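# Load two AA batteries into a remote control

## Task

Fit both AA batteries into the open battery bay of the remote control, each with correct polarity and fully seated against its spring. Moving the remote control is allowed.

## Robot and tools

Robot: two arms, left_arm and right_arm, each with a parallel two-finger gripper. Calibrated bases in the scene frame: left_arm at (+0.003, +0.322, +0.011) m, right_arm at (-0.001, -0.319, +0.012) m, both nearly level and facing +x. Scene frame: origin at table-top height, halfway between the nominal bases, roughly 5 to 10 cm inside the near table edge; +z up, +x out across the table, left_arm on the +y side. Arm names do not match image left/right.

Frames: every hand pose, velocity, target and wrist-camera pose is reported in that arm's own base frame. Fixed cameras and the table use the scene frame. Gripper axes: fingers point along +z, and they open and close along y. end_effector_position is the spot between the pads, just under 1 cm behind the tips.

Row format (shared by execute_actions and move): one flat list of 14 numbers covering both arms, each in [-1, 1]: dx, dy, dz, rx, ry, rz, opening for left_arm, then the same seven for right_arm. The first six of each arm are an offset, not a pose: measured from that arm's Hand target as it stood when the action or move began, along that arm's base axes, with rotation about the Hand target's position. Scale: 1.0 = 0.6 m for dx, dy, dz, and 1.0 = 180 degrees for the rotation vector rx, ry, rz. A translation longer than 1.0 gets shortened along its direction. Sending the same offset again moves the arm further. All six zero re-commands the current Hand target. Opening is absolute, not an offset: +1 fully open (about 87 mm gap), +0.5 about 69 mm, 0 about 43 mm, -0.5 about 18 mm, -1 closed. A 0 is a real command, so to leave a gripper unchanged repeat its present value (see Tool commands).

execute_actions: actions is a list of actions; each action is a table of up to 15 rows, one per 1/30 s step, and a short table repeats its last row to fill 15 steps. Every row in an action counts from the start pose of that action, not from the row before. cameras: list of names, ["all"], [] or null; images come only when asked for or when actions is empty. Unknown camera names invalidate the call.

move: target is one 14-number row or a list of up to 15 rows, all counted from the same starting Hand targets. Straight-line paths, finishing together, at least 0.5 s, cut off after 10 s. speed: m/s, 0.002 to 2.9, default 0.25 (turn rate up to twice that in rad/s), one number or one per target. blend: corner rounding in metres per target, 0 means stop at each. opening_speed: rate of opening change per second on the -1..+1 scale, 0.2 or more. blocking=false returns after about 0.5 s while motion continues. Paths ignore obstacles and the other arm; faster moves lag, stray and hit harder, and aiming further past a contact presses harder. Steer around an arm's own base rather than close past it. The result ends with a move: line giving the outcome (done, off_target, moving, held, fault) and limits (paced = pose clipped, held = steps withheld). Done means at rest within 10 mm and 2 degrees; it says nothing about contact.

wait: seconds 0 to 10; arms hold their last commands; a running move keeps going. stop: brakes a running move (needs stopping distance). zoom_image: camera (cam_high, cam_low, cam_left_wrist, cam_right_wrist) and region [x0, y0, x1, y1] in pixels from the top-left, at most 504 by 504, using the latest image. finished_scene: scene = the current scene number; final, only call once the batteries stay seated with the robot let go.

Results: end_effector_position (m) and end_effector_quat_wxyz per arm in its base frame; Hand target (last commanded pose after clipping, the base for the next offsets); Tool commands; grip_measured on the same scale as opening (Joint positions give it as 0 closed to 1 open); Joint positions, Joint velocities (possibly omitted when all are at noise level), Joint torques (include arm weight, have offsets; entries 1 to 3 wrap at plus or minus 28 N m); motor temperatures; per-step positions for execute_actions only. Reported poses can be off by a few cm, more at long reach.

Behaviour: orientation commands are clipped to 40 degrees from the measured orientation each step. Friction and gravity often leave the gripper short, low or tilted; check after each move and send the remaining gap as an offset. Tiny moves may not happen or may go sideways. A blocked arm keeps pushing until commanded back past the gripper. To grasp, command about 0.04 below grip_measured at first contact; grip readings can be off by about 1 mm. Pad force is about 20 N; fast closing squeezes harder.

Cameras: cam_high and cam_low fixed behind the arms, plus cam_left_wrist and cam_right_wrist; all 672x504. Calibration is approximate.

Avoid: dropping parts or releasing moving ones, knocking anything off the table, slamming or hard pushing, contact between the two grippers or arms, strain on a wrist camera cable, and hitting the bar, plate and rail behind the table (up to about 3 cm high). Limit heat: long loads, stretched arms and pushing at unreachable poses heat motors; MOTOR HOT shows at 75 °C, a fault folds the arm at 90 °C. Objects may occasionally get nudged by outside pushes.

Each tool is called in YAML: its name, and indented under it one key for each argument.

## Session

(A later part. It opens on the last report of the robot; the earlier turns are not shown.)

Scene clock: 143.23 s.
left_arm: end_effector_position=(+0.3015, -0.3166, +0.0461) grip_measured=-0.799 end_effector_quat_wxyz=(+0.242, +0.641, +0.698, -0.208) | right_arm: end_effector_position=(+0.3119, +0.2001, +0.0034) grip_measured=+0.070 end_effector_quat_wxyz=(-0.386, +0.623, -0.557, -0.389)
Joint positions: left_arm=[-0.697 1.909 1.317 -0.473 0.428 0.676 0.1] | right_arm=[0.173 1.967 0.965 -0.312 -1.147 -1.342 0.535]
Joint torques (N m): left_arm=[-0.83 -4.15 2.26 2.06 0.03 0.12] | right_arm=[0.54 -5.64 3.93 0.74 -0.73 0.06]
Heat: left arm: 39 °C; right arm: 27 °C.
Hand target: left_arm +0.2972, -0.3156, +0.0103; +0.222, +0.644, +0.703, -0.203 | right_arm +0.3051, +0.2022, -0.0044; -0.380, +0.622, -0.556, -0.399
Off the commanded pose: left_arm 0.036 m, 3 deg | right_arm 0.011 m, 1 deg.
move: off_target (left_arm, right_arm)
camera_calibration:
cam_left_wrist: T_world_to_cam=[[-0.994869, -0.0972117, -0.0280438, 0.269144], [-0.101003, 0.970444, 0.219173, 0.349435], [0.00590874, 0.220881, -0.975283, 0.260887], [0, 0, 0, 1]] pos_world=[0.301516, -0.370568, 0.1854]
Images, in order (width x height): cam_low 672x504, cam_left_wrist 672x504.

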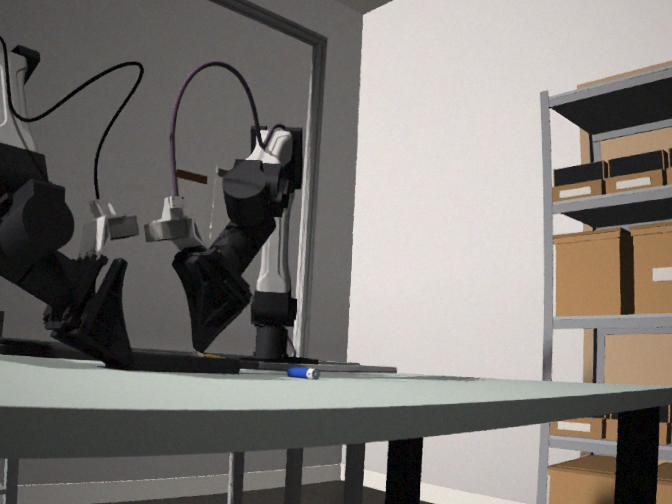

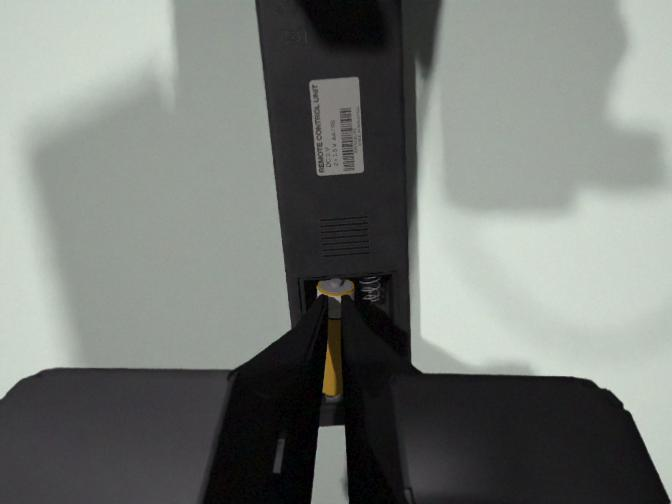

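move:
  target:
    - [0.0,0.006,-0.05,0,0,0,-0.8,0,0,0,0,0,0,0.0]
  speed: 0.06
  cameras: ["cam_left_wrist","cam_low"]

zoom_image:
  camera: "cam_left_wrist"
  region: [240, 200, 440, 350]

zoom_image:
  camera: "cam_low"
  region: [90, 300, 290, 400]

Scene clock: 144.50 s.
left_arm: end_effector_position=(+0.3094, -0.3249, +0.0387) grip_measured=-0.800 end_effector_quat_wxyz=(+0.278, +0.638, +0.683, -0.221) | right_arm: end_effector_position=(+0.3136, +0.1978, +0.0033) grip_measured=+0.070 end_effector_quat_wxyz=(-0.388, +0.622, -0.560, -0.387)
Joint positions: left_arm=[-0.687 1.913 1.253 -0.328 0.461 0.674 0.1] | right_arm=[0.167 1.967 0.965 -0.311 -1.145 -1.342 0.535]
Joint torques (N m): left_arm=[-1.01 -1.1 1.48 1.67 -0.28 0.26] | right_arm=[1.18 -5.76 3.97 0.73 -0.75 0.01]
Heat: left arm: 39 °C; right arm: 27 °C.
Hand target: left_arm +0.2971, -0.3119, -0.0196; +0.222, +0.644, +0.703, -0.203 | right_arm +0.3052, +0.2021, -0.0043; -0.380, +0.622, -0.556, -0.398
Off the commanded pose: left_arm 0.061 m, 7 deg | right_arm 0.012 m, 2 deg.
move: off_target (left_arm, right_arm)
camera_calibration:
cam_left_wrist: T_world_to_cam=[[-0.993677, -0.0945819, -0.0604974, 0.277669], [-0.102545, 0.983958, 0.145983, 0.367494], [0.0457196, 0.151263, -0.987436, 0.220936], [0, 0, 0, 1]] pos_world=[0.303497, -0.368756, 0.18131]
Images, in order (width x height): cam_low 672x504, cam_left_wrist 672x504.

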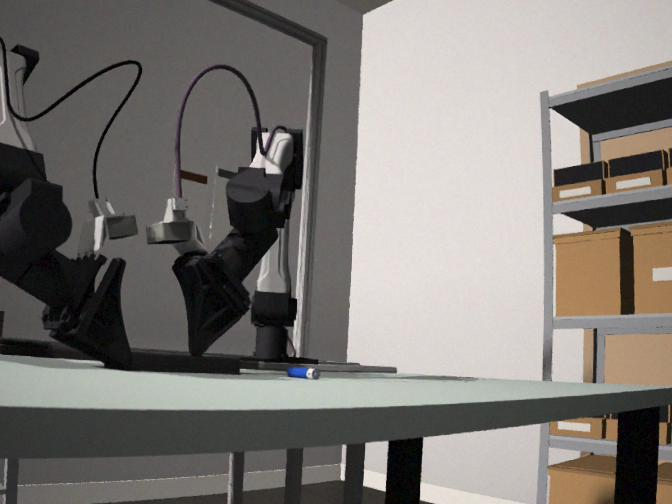

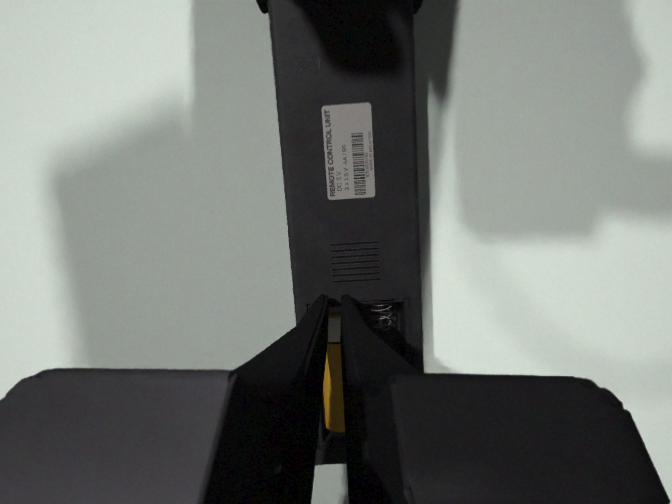

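Scaled by 2.520 from the camera's 672x504 image, which has a finer 960x720 frame.

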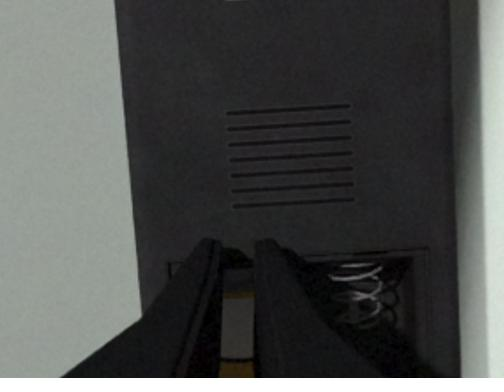

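Scaled by 2.520 from the camera's 672x504 image, which has a finer 960x720 frame.

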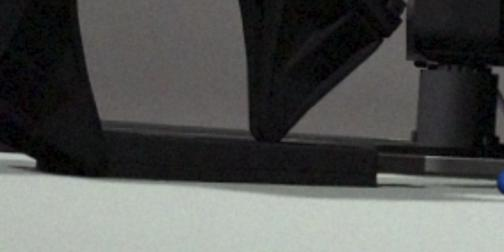

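move:
  target:
    - [0.0,0,0.09,0,0,0,-0.8,0,0,0,0,0,0,0.0]
    - [0.0,0.04,0.18,0,0,0,-0.1,0,0,0,0,0,0,0.0]
  speed: 0.2
  cameras: ["cam_left_wrist","cam_low","cam_right_wrist"]

zoom_image:
  camera: "cam_left_wrist"
  region: [240, 100, 440, 250]

zoom_image:
  camera: "cam_low"
  region: [90, 300, 290, 400]

Scene clock: 147.40 s.
left_arm: end_effector_position=(+0.2911, -0.2833, +0.0676) grip_measured=-0.100 end_effector_quat_wxyz=(+0.198, +0.639, +0.715, -0.204) | right_arm: end_effector_position=(+0.3108, +0.2021, +0.0039) grip_measured=+0.070 end_effector_quat_wxyz=(-0.386, +0.624, -0.555, -0.391)
Joint positions: left_arm=[-0.652 1.853 1.368 -0.692 0.432 0.719 0.45] | right_arm=[0.179 1.967 0.965 -0.312 -1.15 -1.342 0.535]
Joint torques (N m): left_arm=[0.13 -12.38 9.98 1.02 0.31 0.24] | right_arm=[0.17 -5.64 4.01 0.74 -0.7 0.01]
Heat: left arm: 39 °C; right arm: 27 °C.
Hand target: left_arm +0.2971, -0.2880, +0.0883; +0.222, +0.645, +0.703, -0.203 | right_arm +0.3051, +0.2022, -0.0044; -0.380, +0.622, -0.556, -0.399
Off the commanded pose: left_arm 0.022 m, 3 deg | right_arm 0.010 m, 1 deg.
move: off_target (left_arm); target 2's new opening was sent with left_arm's hand 0.022 m and 3 deg from that target
camera_calibration:
cam_left_wrist: T_world_to_cam=[[-0.994003, -0.105187, 0.0298816, 0.256184], [-0.0919338, 0.951846, 0.292469, 0.298488], [-0.0592067, 0.287968, -0.955808, 0.311165], [0, 0, 0, 1]] pos_world=[0.300512, -0.346773, 0.202461]
cam_right_wrist: T_world_to_cam=[[0.99311, 0.102734, 0.0563677, -0.331003], [0.11453, -0.952715, -0.281453, 0.179511], [0.0247875, 0.28597, -0.957918, 0.0770098], [0, 0, 0, 1]] pos_world=[0.306255, 0.183005, 0.142951]
Images, in order (width x height): cam_low 672x504, cam_left_wrist 672x504, cam_right_wrist 672x504.

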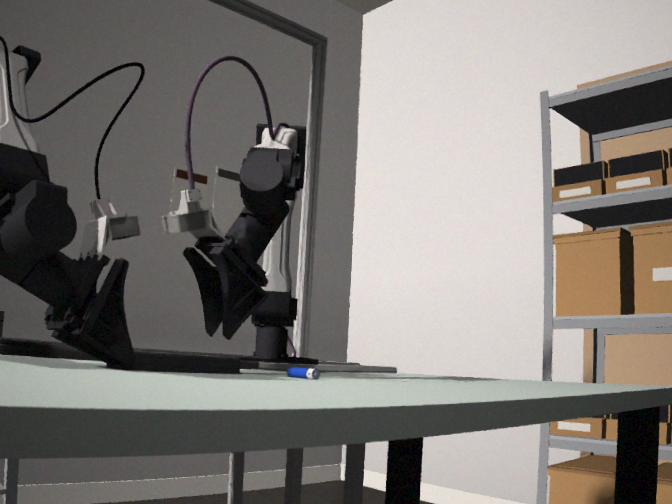

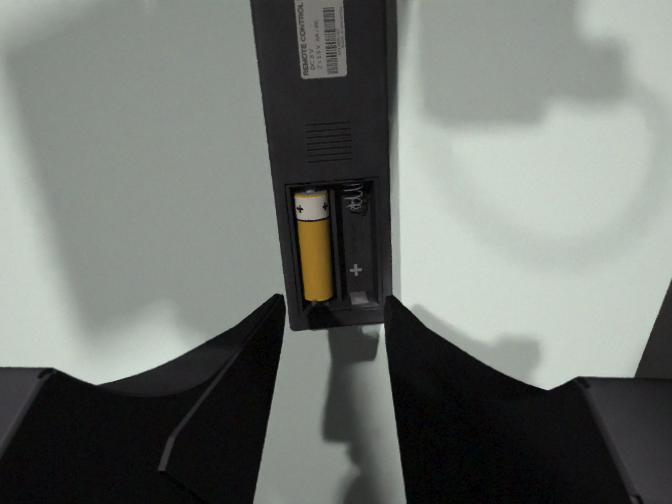

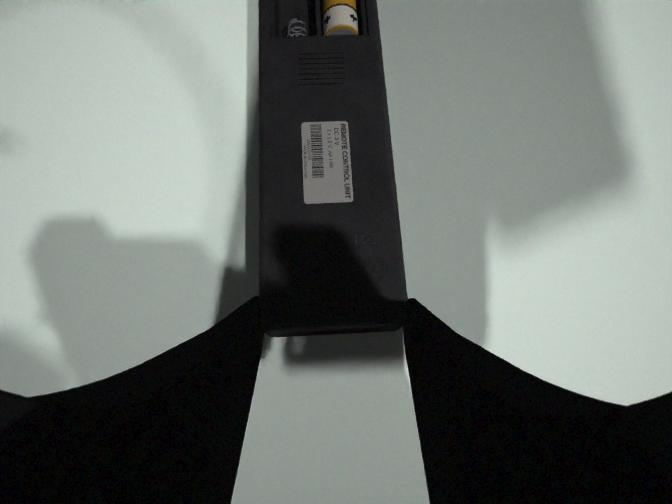

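Scaled by 2.520 from the camera's 672x504 image, which has a finer 960x720 frame.

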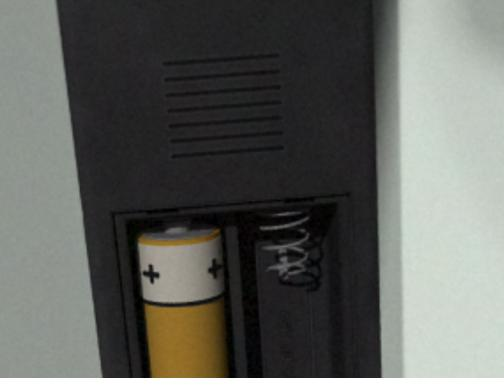

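Scaled by 2.520 from the camera's 672x504 image, which has a finer 960x720 frame.

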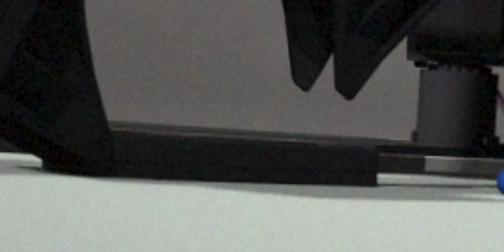

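move:
  target:
    - [0.08,0.15,0.06,0.0191,0.0245,0.5166,-0.1,0,0,0,0,0,0,0.0]
  speed: 0.4
  cameras: ["cam_left_wrist"]

Scene clock: 151.53 s.
left_arm: end_effector_position=(+0.3384, -0.1976, +0.1167) grip_measured=-0.100 end_effector_quat_wxyz=(+0.250, -0.056, +0.966, +0.017) | right_arm: end_effector_position=(+0.3108, +0.2021, +0.0039) grip_measured=+0.070 end_effector_quat_wxyz=(-0.386, +0.624, -0.555, -0.391)
Joint positions: left_arm=[-0.614 1.779 1.488 -0.89 -0.334 -0.664 0.45] | right_arm=[0.179 1.967 0.965 -0.312 -1.15 -1.342 0.535]
Joint torques (N m): left_arm=[0.35 -8.03 10.73 1.03 -0.46 -0.06] | right_arm=[0.09 -5.67 4.12 0.75 -0.71 0.02]
Heat: left arm: 39 °C; right arm: 27 °C.
Hand target: left_arm +0.3451, -0.1979, +0.1244; +0.258, -0.068, +0.963, +0.018 | right_arm +0.3051, +0.2022, -0.0044; -0.380, +0.622, -0.556, -0.399
Off the commanded pose: left_arm 0.010 m, 2 deg | right_arm 0.010 m, 1 deg.
move: done
camera_calibration:
cam_left_wrist: T_world_to_cam=[[0.121714, -0.992471, -0.0137091, -0.237014], [-0.926878, -0.118589, 0.356137, 0.270518], [-0.355081, -0.0306402, -0.934333, 0.370885], [0, 0, 0, 1]] pos_world=[0.411279, -0.191785, 0.246939]
Images, in order (width x height): cam_left_wrist 672x504.

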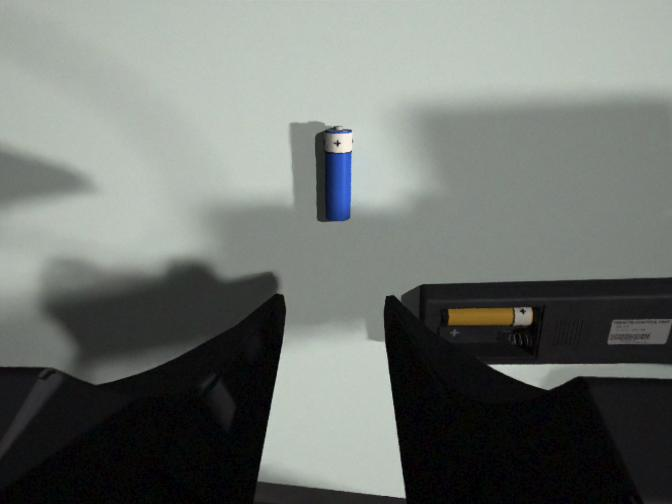

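move:
  target:
    - [0.031,0.003,-0.1,0,0,0,-0.1,0,0,0,0,0,0,0.0]
    - [0.028,0.003,-0.179,0,0,0,-0.1,0,0,0,0,0,0,0.0]
  speed: [0.25,0.08]
  blend: 0.005
  cameras: ["cam_left_wrist","cam_low"]

zoom_image:
  camera: "cam_low"
  region: [190, 300, 390, 400]

Scene clock: 153.83 s.
left_arm: end_effector_position=(+0.3624, -0.1974, +0.0233) grip_measured=-0.100 end_effector_quat_wxyz=(+0.259, -0.072, +0.963, +0.015) | right_arm: end_effector_position=(+0.3108, +0.2021, +0.0039) grip_measured=+0.070 end_effector_quat_wxyz=(-0.386, +0.624, -0.555, -0.391)
Joint positions: left_arm=[-0.58 1.918 1.279 -0.521 -0.334 -0.659 0.45] | right_arm=[0.179 1.967 0.965 -0.312 -1.15 -1.342 0.535]
Joint torques (N m): left_arm=[-0.02 -8.99 5.2 1.43 -0.32 0.16] | right_arm=[0.06 -5.57 3.97 0.73 -0.68 0.04]
Heat: left arm: 38 °C; right arm: 27 °C.
Hand target: left_arm +0.3620, -0.1962, +0.0170; +0.258, -0.068, +0.963, +0.018 | right_arm +0.3051, +0.2022, -0.0044; -0.380, +0.622, -0.556, -0.399
Off the commanded pose: left_arm 0.006 m, 1 deg | right_arm 0.010 m, 1 deg.
move: done
camera_calibration:
cam_left_wrist: T_world_to_cam=[[0.15113, -0.988513, -0.0011198, -0.251284], [-0.929287, -0.142461, 0.34078, 0.322439], [-0.337025, -0.0504614, -0.940142, 0.281881], [0, 0, 0, 1]] pos_world=[0.432616, -0.188239, 0.154846]
Images, in order (width x height): cam_low 672x504, cam_left_wrist 672x504.

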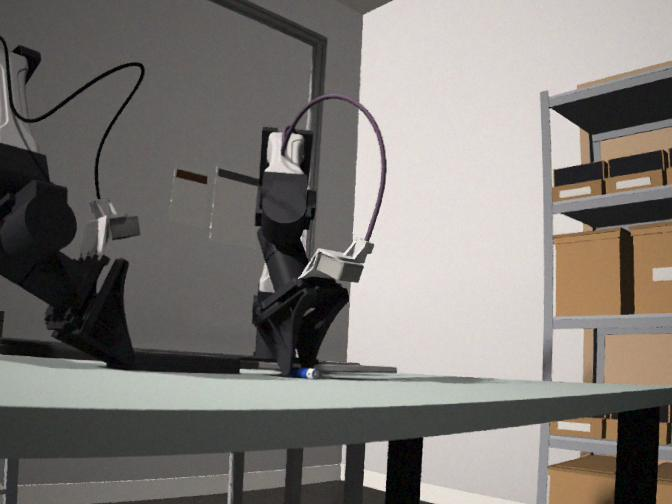

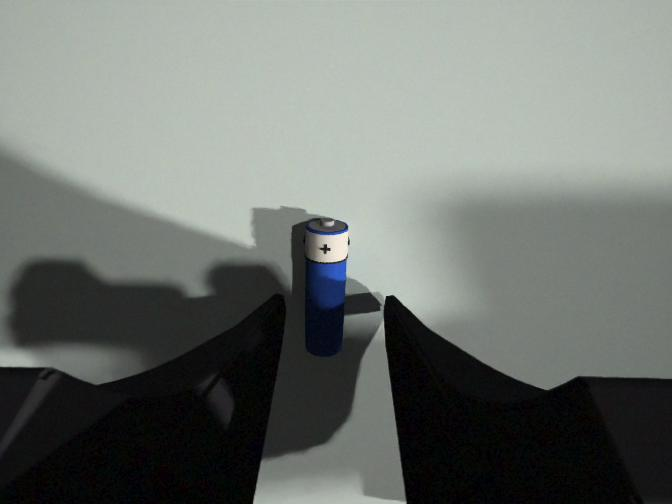

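Scaled by 2.520 from the camera's 672x504 image, which has a finer 960x720 frame.

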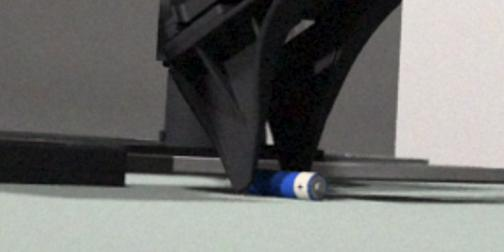

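move:
  target:
    - [0.0,0.005,0,0,0,0,-0.7,0,0,0,0,0,0,0.0]
  opening_speed: 1

move:
  target:
    - [0,0,0.06,0,0,0,-0.7,0,0,0,0,0,0,0.0]
    - [-0.05,0.03,0.06,0,0,0.34,-0.7,0,0,0,0,0,0,0.0]
  speed: 0.5
  blend: 0.01
  cameras: ["cam_left_wrist","cam_low"]

zoom_image:
  camera: "cam_low"
  region: [190, 300, 390, 400]

Scene clock: 155.27 s.
left_arm: end_effector_position=(+0.3614, -0.1967, +0.0214) grip_measured=-0.578 end_effector_quat_wxyz=(+0.258, -0.069, +0.964, +0.016) | right_arm: end_effector_position=(+0.3108, +0.2021, +0.0039) grip_measured=+0.070 end_effector_quat_wxyz=(-0.386, +0.624, -0.555, -0.391)
Joint positions: left_arm=[-0.58 1.918 1.271 -0.514 -0.334 -0.653 0.211] | right_arm=[0.179 1.967 0.965 -0.312 -1.15 -1.342 0.535]
Joint torques (N m): left_arm=[0.54 -9.5 5.11 1.44 -0.31 0.19] | right_arm=[0.24 -5.74 3.88 0.73 -0.72 0.03]
Heat: left arm: 38 °C; right arm: 27 °C.
Hand target: left_arm +0.3620, -0.1932, +0.0170; +0.258, -0.068, +0.964, +0.018 | right_arm +0.3051, +0.2022, -0.0044; -0.380, +0.622, -0.556, -0.399
Off the commanded pose: left_arm 0.006 m, 0 deg | right_arm 0.010 m, 1 deg.
move: done

Scene clock: 157.53 s.
left_arm: end_effector_position=(+0.3297, -0.1728, +0.0486) grip_measured=-0.578 end_effector_quat_wxyz=(+0.211, -0.545, +0.799, +0.146) | right_arm: end_effector_position=(+0.3108, +0.2021, +0.0039) grip_measured=+0.070 end_effector_quat_wxyz=(-0.386, +0.624, -0.555, -0.391)
Joint positions: left_arm=[-0.615 2.064 1.62 -1.266 -0.501 -1.848 0.211] | right_arm=[0.179 1.967 0.965 -0.312 -1.15 -1.342 0.535]
Joint torques (N m): left_arm=[-0.36 -9.29 9.13 -0.31 -0.48 -0.09] | right_arm=[0.13 -5.7 3.97 0.76 -0.7 0.02]
Heat: left arm: 39 °C; right arm: 27 °C.
Hand target: left_arm +0.3319, -0.1751, +0.0528; +0.213, -0.549, +0.795, +0.147 | right_arm +0.3051, +0.2022, -0.0044; -0.380, +0.622, -0.556, -0.399
Off the commanded pose: left_arm 0.005 m, 1 deg | right_arm 0.010 m, 1 deg.
move: done
camera_calibration:
cam_left_wrist: T_world_to_cam=[[0.932733, -0.360364, -0.0121251, -0.370585], [-0.334244, -0.876761, 0.345792, -0.0362415], [-0.135242, -0.318478, -0.938233, 0.182904], [0, 0, 0, 1]] pos_world=[0.358279, -0.10707, 0.179646]
Images, in order (width x height): cam_low 672x504, cam_left_wrist 672x504.

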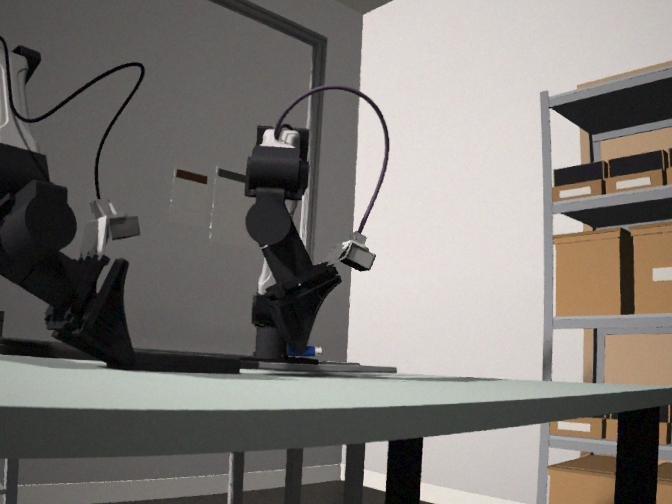

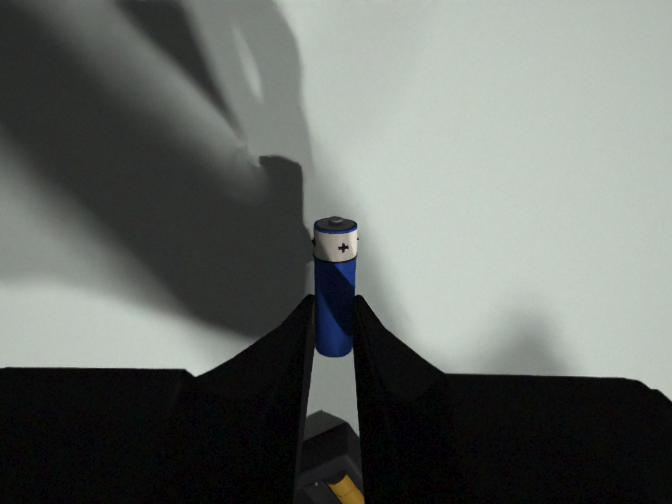

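Scaled by 2.520 from the camera's 672x504 image, which has a finer 960x720 frame.

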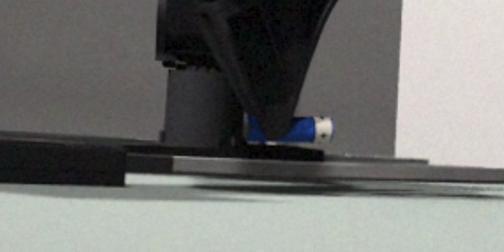

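move:
  target:
    - [0,0,-0.035,0,0,0,-0.7,0,0,0,0,0,0,0.0]
    - [0,0,-0.064,0,0,0,-0.7,0,0,0,0,0,0,0.0]
  speed: [0.1,0.03]

move:
  target:
    - [0,0,0,0,0,0,-0.2,0,0,0,0,0,0,0.0]
    - [0,0,0.12,0,0,0,-0.1,0,0,0,0,0,0,0.0]
  speed: 0.2
  opening_speed: 0.8
  cameras: ["cam_left_wrist"]

Scene clock: 159.93 s.
left_arm: end_effector_position=(+0.3342, -0.1759, +0.0208) grip_measured=-0.578 end_effector_quat_wxyz=(+0.212, -0.546, +0.798, +0.142) | right_arm: end_effector_position=(+0.3108, +0.2021, +0.0039) grip_measured=+0.070 end_effector_quat_wxyz=(-0.386, +0.624, -0.555, -0.391)
Joint positions: left_arm=[-0.615 2.104 1.568 -1.166 -0.501 -1.849 0.211] | right_arm=[0.179 1.967 0.965 -0.312 -1.15 -1.342 0.535]
Joint torques (N m): left_arm=[-0.32 -9.54 4.59 0.08 -0.49 -0.05] | right_arm=[0.12 -5.61 4.05 0.78 -0.7 0.06]
Heat: left arm: 38 °C; right arm: 27 °C.
Hand target: left_arm +0.3320, -0.1752, +0.0145; +0.213, -0.549, +0.795, +0.147 | right_arm +0.3051, +0.2022, -0.0044; -0.380, +0.622, -0.556, -0.399
Off the commanded pose: left_arm 0.007 m, 1 deg | right_arm 0.010 m, 1 deg.
move: done

Scene clock: 162.57 s.
left_arm: end_effector_position=(+0.3295, -0.1727, +0.0684) grip_measured=-0.100 end_effector_quat_wxyz=(+0.204, -0.541, +0.800, +0.163) | right_arm: end_effector_position=(+0.3108, +0.2021, +0.0039) grip_measured=+0.070 end_effector_quat_wxyz=(-0.386, +0.624, -0.555, -0.391)
Joint positions: left_arm=[-0.615 2.088 1.732 -1.392 -0.501 -1.849 0.45] | right_arm=[0.179 1.967 0.965 -0.312 -1.15 -1.342 0.535]
Joint torques (N m): left_arm=[-0.28 -13.61 8.64 -0.36 -0.48 -0.09] | right_arm=[0.1 -5.7 3.93 0.75 -0.68 0.01]
Heat: left arm: 38 °C; right arm: 27 °C.
Hand target: left_arm +0.3320, -0.1752, +0.0865; +0.213, -0.549, +0.795, +0.147 | right_arm +0.3051, +0.2022, -0.0044; -0.380, +0.622, -0.556, -0.399
Off the commanded pose: left_arm 0.018 m, 2 deg | right_arm 0.010 m, 1 deg.
move: off_target (left_arm); target 2's new opening was sent with left_arm's hand 0.018 m and 2 deg from that target
camera_calibration:
cam_left_wrist: T_world_to_cam=[[0.932292, -0.358454, -0.0484075, -0.367115], [-0.322603, -0.884546, 0.336908, -0.0476589], [-0.163584, -0.29848, -0.940293, 0.214478], [0, 0, 0, 1]] pos_world=[0.361969, -0.109733, 0.199958]
Images, in order (width x height): cam_left_wrist 672x504.

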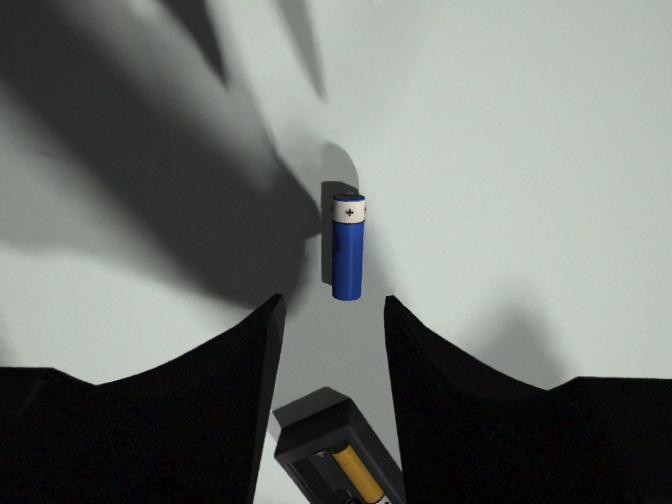

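move:
  target:
    - [0.0,0.0,0.05,0.0258,-0.056,-0.4944,-0.1,0,0,0,0,0,0,0.0]
    - [0.006,0.012,0.04,-0.075,-0.2021,-0.9725,-0.1,0,0,0,0,0,0,0.0]
  speed: 0.6
  blend: 0.03
  cameras: ["cam_left_wrist"]

Scene clock: 167.60 s.
left_arm: end_effector_position=(+0.3320, -0.1674, +0.1064) grip_measured=-0.100 end_effector_quat_wxyz=(+0.261, +0.724, +0.515, -0.379) | right_arm: end_effector_position=(+0.3108, +0.2021, +0.0039) grip_measured=+0.070 end_effector_quat_wxyz=(-0.386, +0.624, -0.555, -0.391)
Joint positions: left_arm=[-0.148 2.076 1.709 -1.482 0.927 1.897 0.45] | right_arm=[0.179 1.967 0.965 -0.312 -1.15 -1.342 0.535]
Joint torques (N m): left_arm=[0.01 -9.26 8.91 -0.52 0.53 0.28] | right_arm=[0.18 -5.7 4.01 0.74 -0.74 -0.01]
Heat: left arm: 38 °C; right arm: 27 °C.
Hand target: left_arm +0.3356, -0.1679, +0.1105; +0.265, +0.727, +0.508, -0.378 | right_arm +0.3051, +0.2022, -0.0044; -0.380, +0.622, -0.556, -0.399
Off the commanded pose: left_arm 0.005 m, 1 deg | right_arm 0.010 m, 1 deg.
move: done
camera_calibration:
cam_left_wrist: T_world_to_cam=[[-0.944743, 0.32775, 0.00637284, 0.366589], [0.326103, 0.941623, -0.0836904, 0.0801521], [-0.0334303, -0.0769878, -0.996471, 0.252027], [0, 0, 0, 1]] pos_world=[0.32862, -0.176219, 0.25551]
Images, in order (width x height): cam_left_wrist 672x504.

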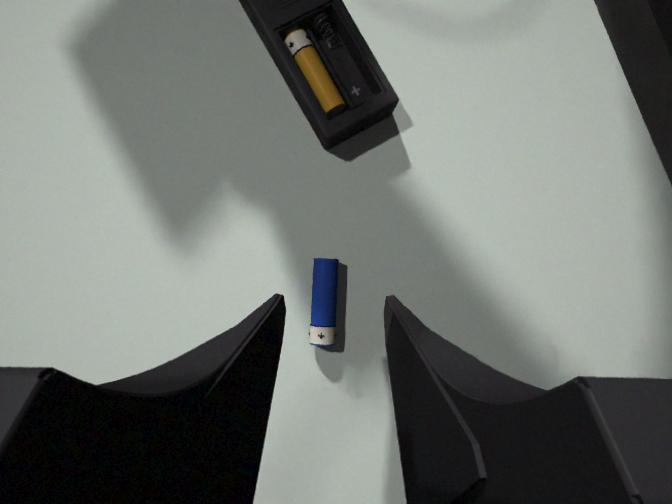

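move:
  target:
    - [0.004,-0.002,-0.09,0,0,-0.0155,-0.1,0,0,0,0,0,0,0.0]
    - [0.004,-0.002,-0.158,0,0,-0.0155,-0.1,0,0,0,0,0,0,0.0]
  speed: [0.25,0.08]
  blend: 0.005
  cameras: ["cam_left_wrist","cam_low"]

zoom_image:
  camera: "cam_low"
  region: [190, 300, 390, 400]

Scene clock: 169.27 s.
left_arm: end_effector_position=(+0.3367, -0.1673, +0.0235) grip_measured=-0.100 end_effector_quat_wxyz=(+0.250, +0.733, +0.499, -0.388) | right_arm: end_effector_position=(+0.3108, +0.2021, +0.0039) grip_measured=+0.070 end_effector_quat_wxyz=(-0.386, +0.624, -0.555, -0.391)
Joint positions: left_arm=[-0.148 2.223 1.594 -1.286 0.916 1.97 0.45] | right_arm=[0.179 1.967 0.965 -0.312 -1.15 -1.342 0.535]
Joint torques (N m): left_arm=[-0.32 -9.81 4 -0.06 0.48 0.22] | right_arm=[0.05 -5.76 4.11 0.74 -0.72 0.04]
Heat: left arm: 38 °C; right arm: 27 °C.
Hand target: left_arm +0.3379, -0.1692, +0.0158; +0.255, +0.739, +0.491, -0.385 | right_arm +0.3051, +0.2022, -0.0044; -0.380, +0.622, -0.556, -0.399
Off the commanded pose: left_arm 0.008 m, 1 deg | right_arm 0.010 m, 1 deg.
move: done
camera_calibration:
cam_left_wrist: T_world_to_cam=[[-0.928752, 0.370441, 0.0139358, 0.373113], [0.367889, 0.925673, -0.088249, 0.0548423], [-0.0455911, -0.0768346, -0.996001, 0.173658], [0, 0, 0, 1]] pos_world=[0.334271, -0.175639, 0.172604]
Images, in order (width x height): cam_low 672x504, cam_left_wrist 672x504.

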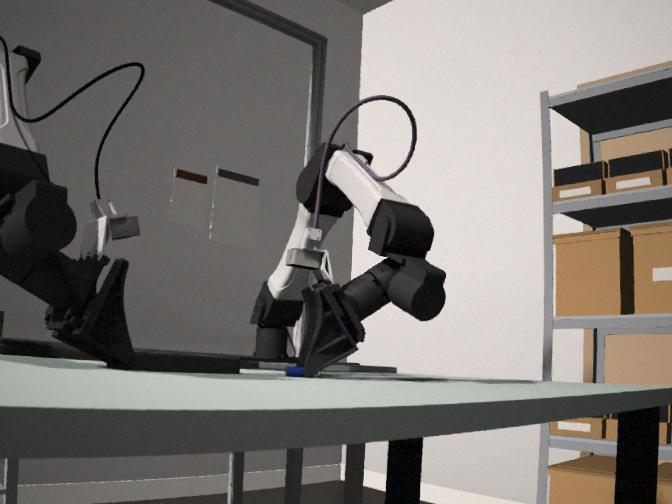

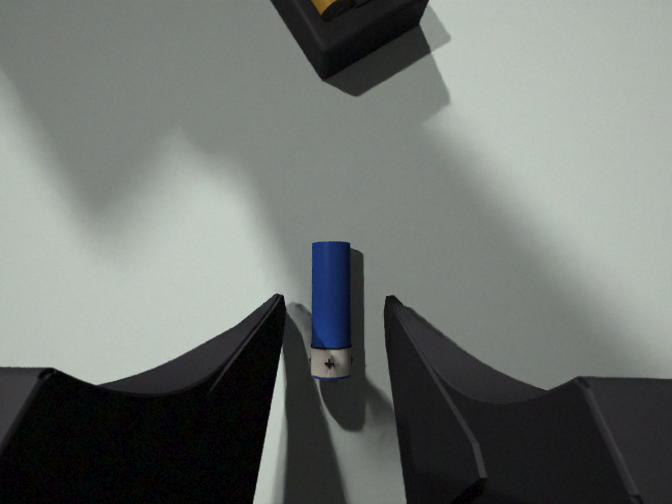

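Scaled by 2.520 from the camera's 672x504 image, which has a finer 960x720 frame.

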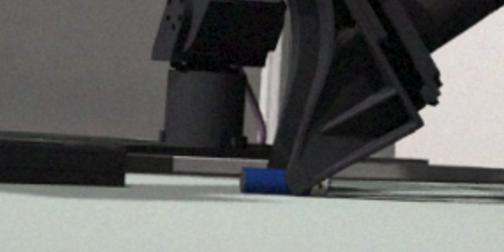

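move:
  target:
    - [0,0,-0.003,0,0,0,-0.7,0,0,0,0,0,0,0.0]
  opening_speed: 1

move:
  target:
    - [0,0,0.1,0,0,0,-0.7,0,0,0,0,0,0,0.0]
    - [-0.08,-0.076,0.2,0.1108,-0.0168,0.1583,-0.7,0,0,0,0,0,0,0.0]
  speed: 0.4
  blend: 0.02
  cameras: ["cam_left_wrist","cam_low"]

zoom_image:
  camera: "cam_left_wrist"
  region: [240, 60, 440, 360]

Scene clock: 170.83 s.
left_arm: end_effector_position=(+0.3414, -0.1684, +0.0226) grip_measured=-0.578 end_effector_quat_wxyz=(+0.258, +0.737, +0.494, -0.381) | right_arm: end_effector_position=(+0.3108, +0.2021, +0.0039) grip_measured=+0.070 end_effector_quat_wxyz=(-0.386, +0.624, -0.555, -0.391)
Joint positions: left_arm=[-0.148 2.223 1.594 -1.264 0.919 1.972 0.211] | right_arm=[0.179 1.967 0.965 -0.312 -1.15 -1.342 0.535]
Joint torques (N m): left_arm=[-0.31 -9.61 3.66 -0.17 0.47 0.22] | right_arm=[0.18 -5.74 4.16 0.73 -0.71 0.02]
Heat: left arm: 38 °C; right arm: 27 °C.
Hand target: left_arm +0.3380, -0.1692, +0.0140; +0.255, +0.739, +0.491, -0.385 | right_arm +0.3051, +0.2022, -0.0044; -0.380, +0.622, -0.556, -0.399
Off the commanded pose: left_arm 0.009 m, 1 deg | right_arm 0.010 m, 1 deg.
move: done

Scene clock: 172.80 s.
left_arm: end_effector_position=(+0.2908, -0.2134, +0.1270) grip_measured=-0.578 end_effector_quat_wxyz=(+0.209, +0.639, +0.711, -0.205) | right_arm: end_effector_position=(+0.3108, +0.2021, +0.0039) grip_measured=+0.070 end_effector_quat_wxyz=(-0.386, +0.624, -0.555, -0.391)
Joint positions: left_arm=[-0.479 1.68 1.4 -0.956 0.5 0.899 0.211] | right_arm=[0.179 1.967 0.965 -0.312 -1.15 -1.342 0.535]
Joint torques (N m): left_arm=[-0.39 -10.92 5.52 1.23 0.29 0] | right_arm=[0.05 -5.61 4.12 0.79 -0.69 0]
Heat: left arm: 38 °C; right arm: 27 °C.
Hand target: left_arm +0.2900, -0.2148, +0.1340; +0.224, +0.638, +0.708, -0.201 | right_arm +0.3051, +0.2022, -0.0044; -0.380, +0.622, -0.556, -0.399
Off the commanded pose: left_arm 0.007 m, 2 deg | right_arm 0.010 m, 1 deg.
move: done
camera_calibration:
cam_left_wrist: T_world_to_cam=[[-0.994513, -0.103381, 0.0160368, 0.26371], [-0.0950062, 0.956655, 0.27529, 0.218704], [-0.0438014, 0.272256, -0.961227, 0.340719], [0, 0, 0, 1]] pos_world=[0.297966, -0.274725, 0.263072]
Images, in order (width x height): cam_low 672x504, cam_left_wrist 672x504.

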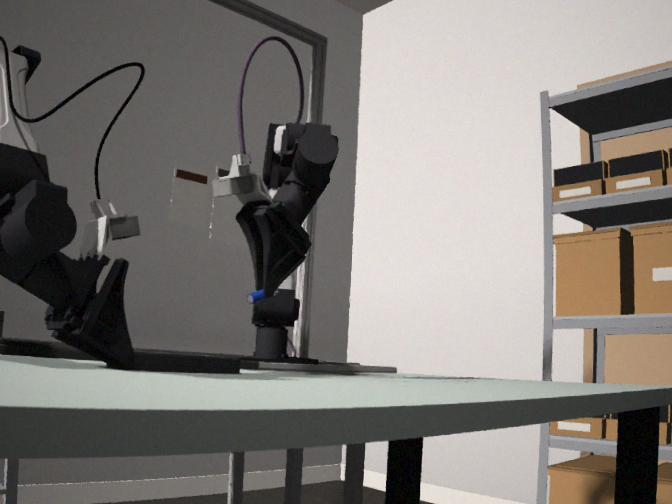

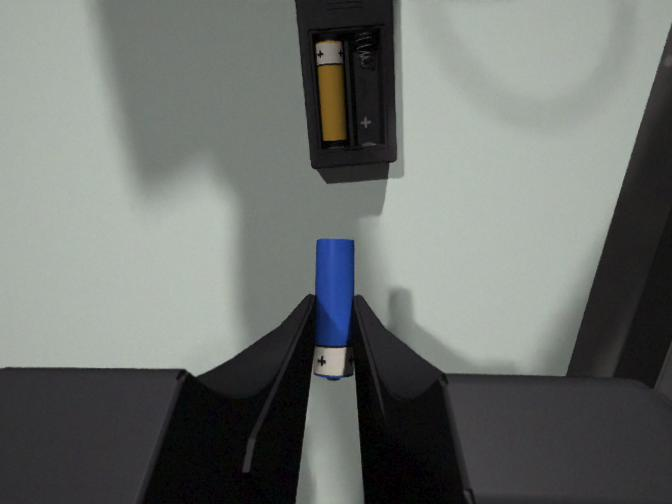

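Scaled by 1.680 from the camera's 672x504 image, which has a finer 960x720 frame.

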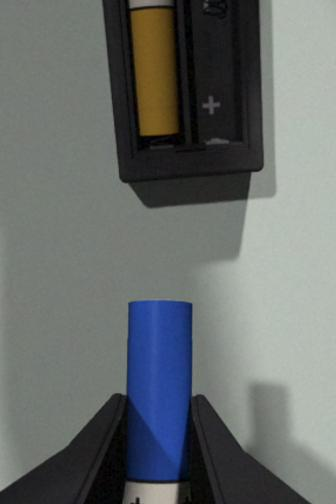

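move:
  target:
    - [-0.02,-0.1187,-0.09,0,0,0.014,-0.7,0,0,0,0,0,0,0.0]
  speed: 0.2
  cameras: ["cam_left_wrist","cam_low"]

zoom_image:
  camera: "cam_left_wrist"
  region: [240, 180, 440, 400]

zoom_image:
  camera: "cam_low"
  region: [90, 300, 290, 400]

Scene clock: 175.03 s.
left_arm: end_effector_position=(+0.2773, -0.2847, +0.0827) grip_measured=-0.578 end_effector_quat_wxyz=(+0.224, +0.626, +0.721, -0.196) | right_arm: end_effector_position=(+0.3108, +0.2021, +0.0039) grip_measured=+0.070 end_effector_quat_wxyz=(-0.386, +0.624, -0.555, -0.391)
Joint positions: left_arm=[-0.686 1.752 1.286 -0.635 0.397 0.648 0.211] | right_arm=[0.179 1.967 0.965 -0.312 -1.15 -1.342 0.535]
Joint torques (N m): left_arm=[-0.13 -8.55 5.86 1.57 0.19 -0.01] | right_arm=[0.12 -5.7 4.12 0.76 -0.7 0.06]
Heat: left arm: 38 °C; right arm: 27 °C.
Hand target: left_arm +0.2780, -0.2861, +0.0800; +0.228, +0.623, +0.722, -0.196 | right_arm +0.3051, +0.2022, -0.0044; -0.380, +0.622, -0.556, -0.399
Off the commanded pose: left_arm 0.003 m, 1 deg | right_arm 0.010 m, 1 deg.
move: done
camera_calibration:
cam_left_wrist: T_world_to_cam=[[-0.989553, -0.144008, -0.00686029, 0.232654], [-0.140716, 0.954387, 0.263332, 0.3108], [-0.0313744, 0.261546, -0.964681, 0.310705], [0, 0, 0, 1]] pos_world=[0.283706, -0.344383, 0.219483]
Images, in order (width x height): cam_low 672x504, cam_left_wrist 672x504.

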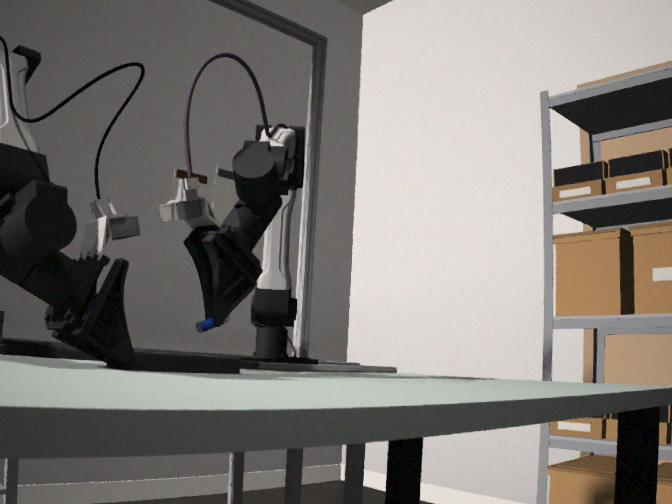

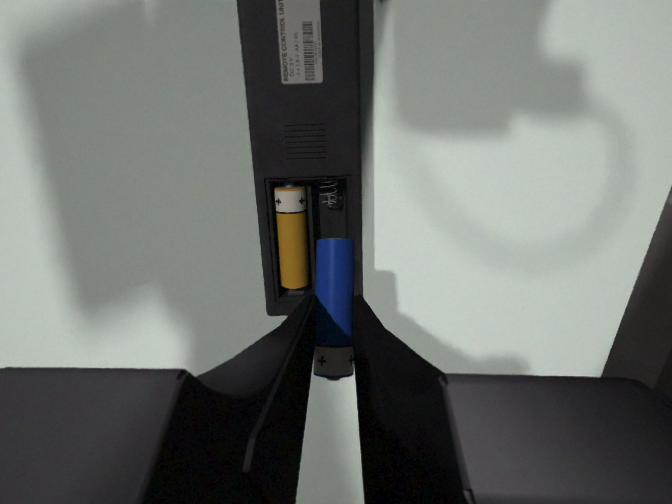

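Scaled by 2.291 from the camera's 672x504 image, which has a finer 960x720 frame.

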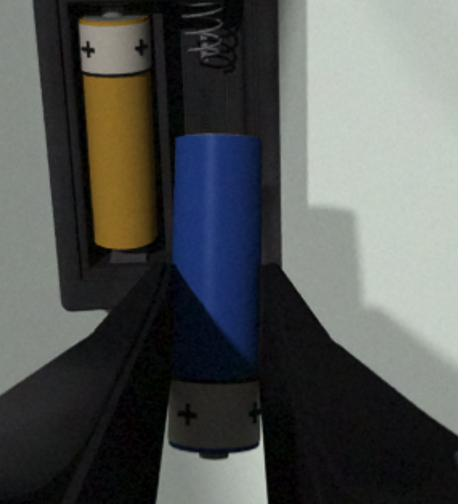

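Scaled by 2.520 from the camera's 672x504 image, which has a finer 960x720 frame.

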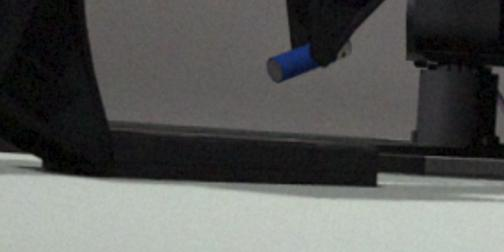

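move:
  target:
    - [0.005,-0.005,-0.035,0,0,0.006,-0.7,0,0,0,0,0,0,0.0]
    - [0.005,-0.005,-0.06,0,0,0.006,-0.7,0,0,0,0,0,0,0.0]
  speed: 0.08
  cameras: ["cam_left_wrist","cam_low"]

zoom_image:
  camera: "cam_left_wrist"
  region: [240, 180, 440, 400]

zoom_image:
  camera: "cam_low"
  region: [90, 300, 290, 400]

Scene clock: 177.83 s.
left_arm: end_effector_position=(+0.2815, -0.2864, +0.0474) grip_measured=-0.578 end_effector_quat_wxyz=(+0.227, +0.618, +0.728, -0.193) | right_arm: end_effector_position=(+0.3108, +0.2021, +0.0039) grip_measured=+0.070 end_effector_quat_wxyz=(-0.386, +0.624, -0.555, -0.391)
Joint positions: left_arm=[-0.686 1.8 1.198 -0.489 0.385 0.626 0.211] | right_arm=[0.179 1.967 0.965 -0.312 -1.15 -1.342 0.535]
Joint torques (N m): left_arm=[-0.39 -8.39 5.72 1.59 0.21 -0.04] | right_arm=[0.18 -5.61 4.05 0.75 -0.72 0]
Heat: left arm: 38 °C; right arm: 27 °C.
Hand target: left_arm +0.2810, -0.2891, +0.0440; +0.230, +0.616, +0.728, -0.194 | right_arm +0.3051, +0.2022, -0.0044; -0.380, +0.622, -0.556, -0.399
Off the commanded pose: left_arm 0.004 m, 0 deg | right_arm 0.010 m, 1 deg.
move: done
camera_calibration:
cam_left_wrist: T_world_to_cam=[[-0.985869, -0.16732, -0.00820105, 0.228645], [-0.16354, 0.950679, 0.263561, 0.32765], [-0.0363024, 0.261178, -0.964608, 0.278522], [0, 0, 0, 1]] pos_world=[0.289109, -0.345977, 0.184184]
Images, in order (width x height): cam_low 672x504, cam_left_wrist 672x504.

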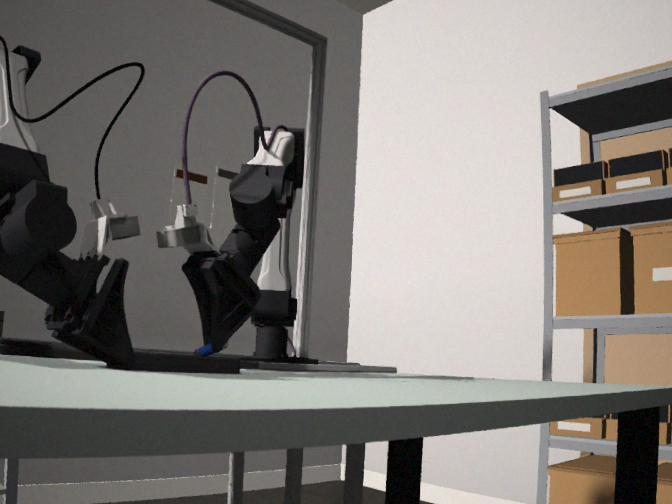

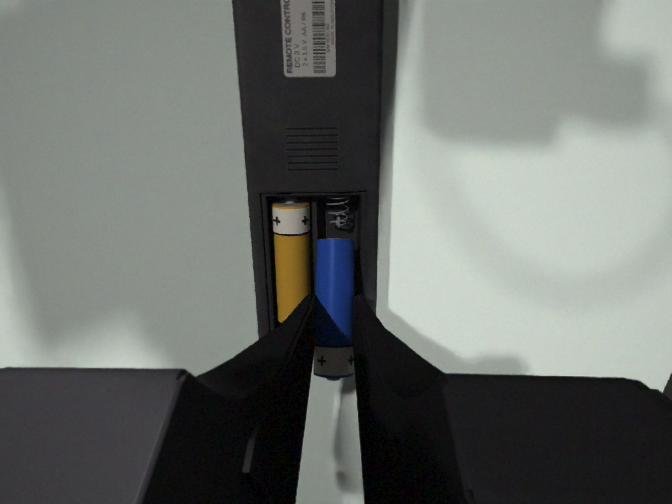

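Scaled by 2.291 from the camera's 672x504 image, which has a finer 960x720 frame.

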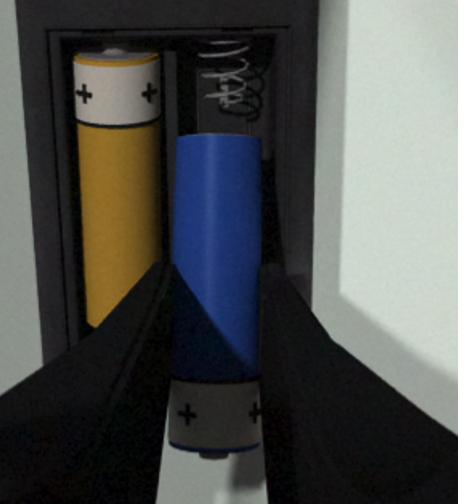

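Scaled by 2.520 from the camera's 672x504 image, which has a finer 960x720 frame.

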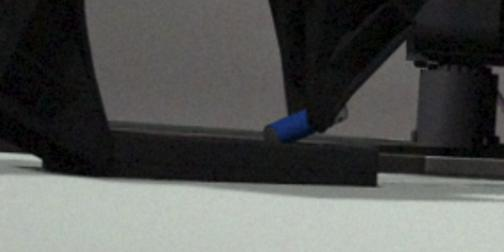

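move:
  target:
    - [-0.002,-0.006,-0.005,0,0,0.0,-0.7,0,0,0,0,0,0,0.0]
    - [-0.002,-0.006,-0.018,0,0,0.0,-0.7,0,0,0,0,0,0,0.0]
  speed: 0.06
  cameras: ["cam_left_wrist","cam_low"]

zoom_image:
  camera: "cam_left_wrist"
  region: [240, 180, 440, 400]

zoom_image:
  camera: "cam_low"
  region: [90, 300, 290, 400]

Scene clock: 179.83 s.
left_arm: end_effector_position=(+0.2819, -0.2907, +0.0401) grip_measured=-0.578 end_effector_quat_wxyz=(+0.231, +0.617, +0.727, -0.193) | right_arm: end_effector_position=(+0.3108, +0.2019, +0.0036) grip_measured=+0.070 end_effector_quat_wxyz=(-0.386, +0.624, -0.555, -0.391)
Joint positions: left_arm=[-0.695 1.815 1.181 -0.446 0.381 0.616 0.211] | right_arm=[0.179 1.967 0.965 -0.312 -1.148 -1.342 0.535]
Joint torques (N m): left_arm=[-0.55 -7.94 5.16 1.62 0.18 -0.01] | right_arm=[0.01 -5.75 3.97 0.74 -0.73 0.04]
Heat: left arm: 38 °C; right arm: 27 °C.
Hand target: left_arm +0.2798, -0.2927, +0.0332; +0.230, +0.616, +0.728, -0.194 | right_arm +0.3051, +0.2022, -0.0044; -0.380, +0.622, -0.556, -0.399
Off the commanded pose: left_arm 0.007 m, 0 deg | right_arm 0.010 m, 1 deg.
move: done
camera_calibration:
cam_left_wrist: T_world_to_cam=[[-0.985548, -0.168853, -0.0135924, 0.22792], [-0.166632, 0.951878, 0.257221, 0.335146], [-0.0304942, 0.255768, -0.966257, 0.269489], [0, 0, 0, 1]] pos_world=[0.28869, -0.34946, 0.177287]
Images, in order (width x height): cam_low 672x504, cam_left_wrist 672x504.

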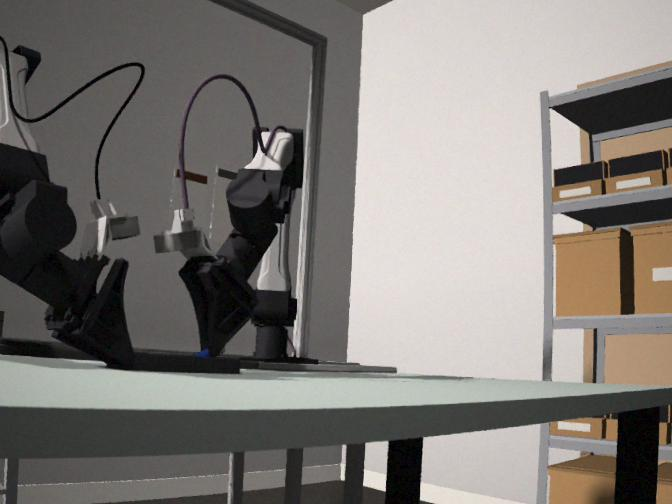

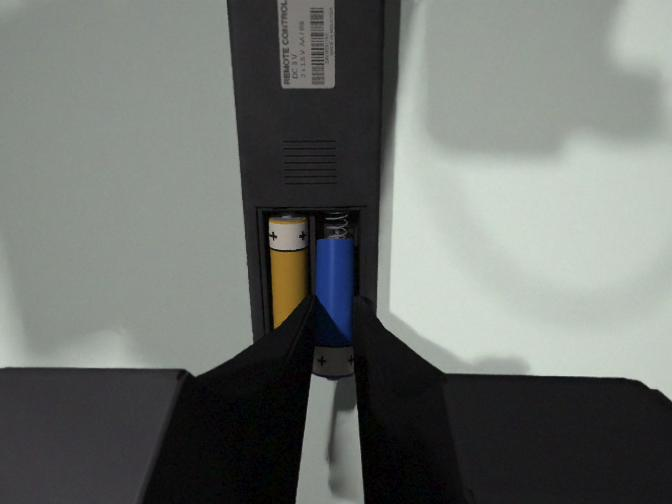

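Scaled by 2.291 from the camera's 672x504 image, which has a finer 960x720 frame.

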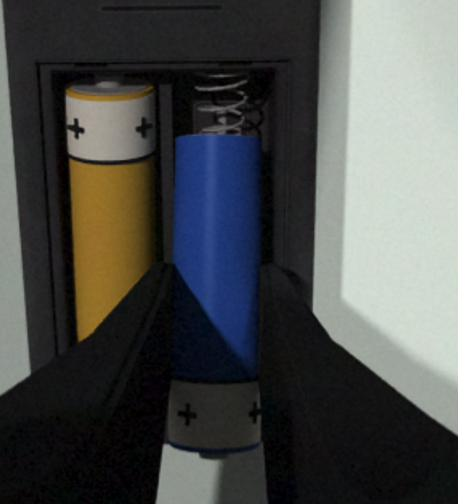

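Scaled by 2.520 from the camera's 672x504 image, which has a finer 960x720 frame.

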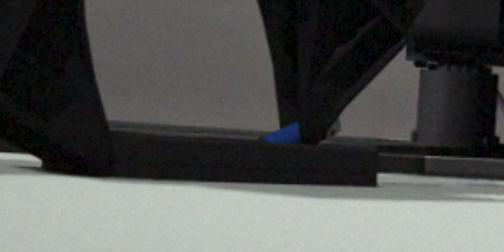

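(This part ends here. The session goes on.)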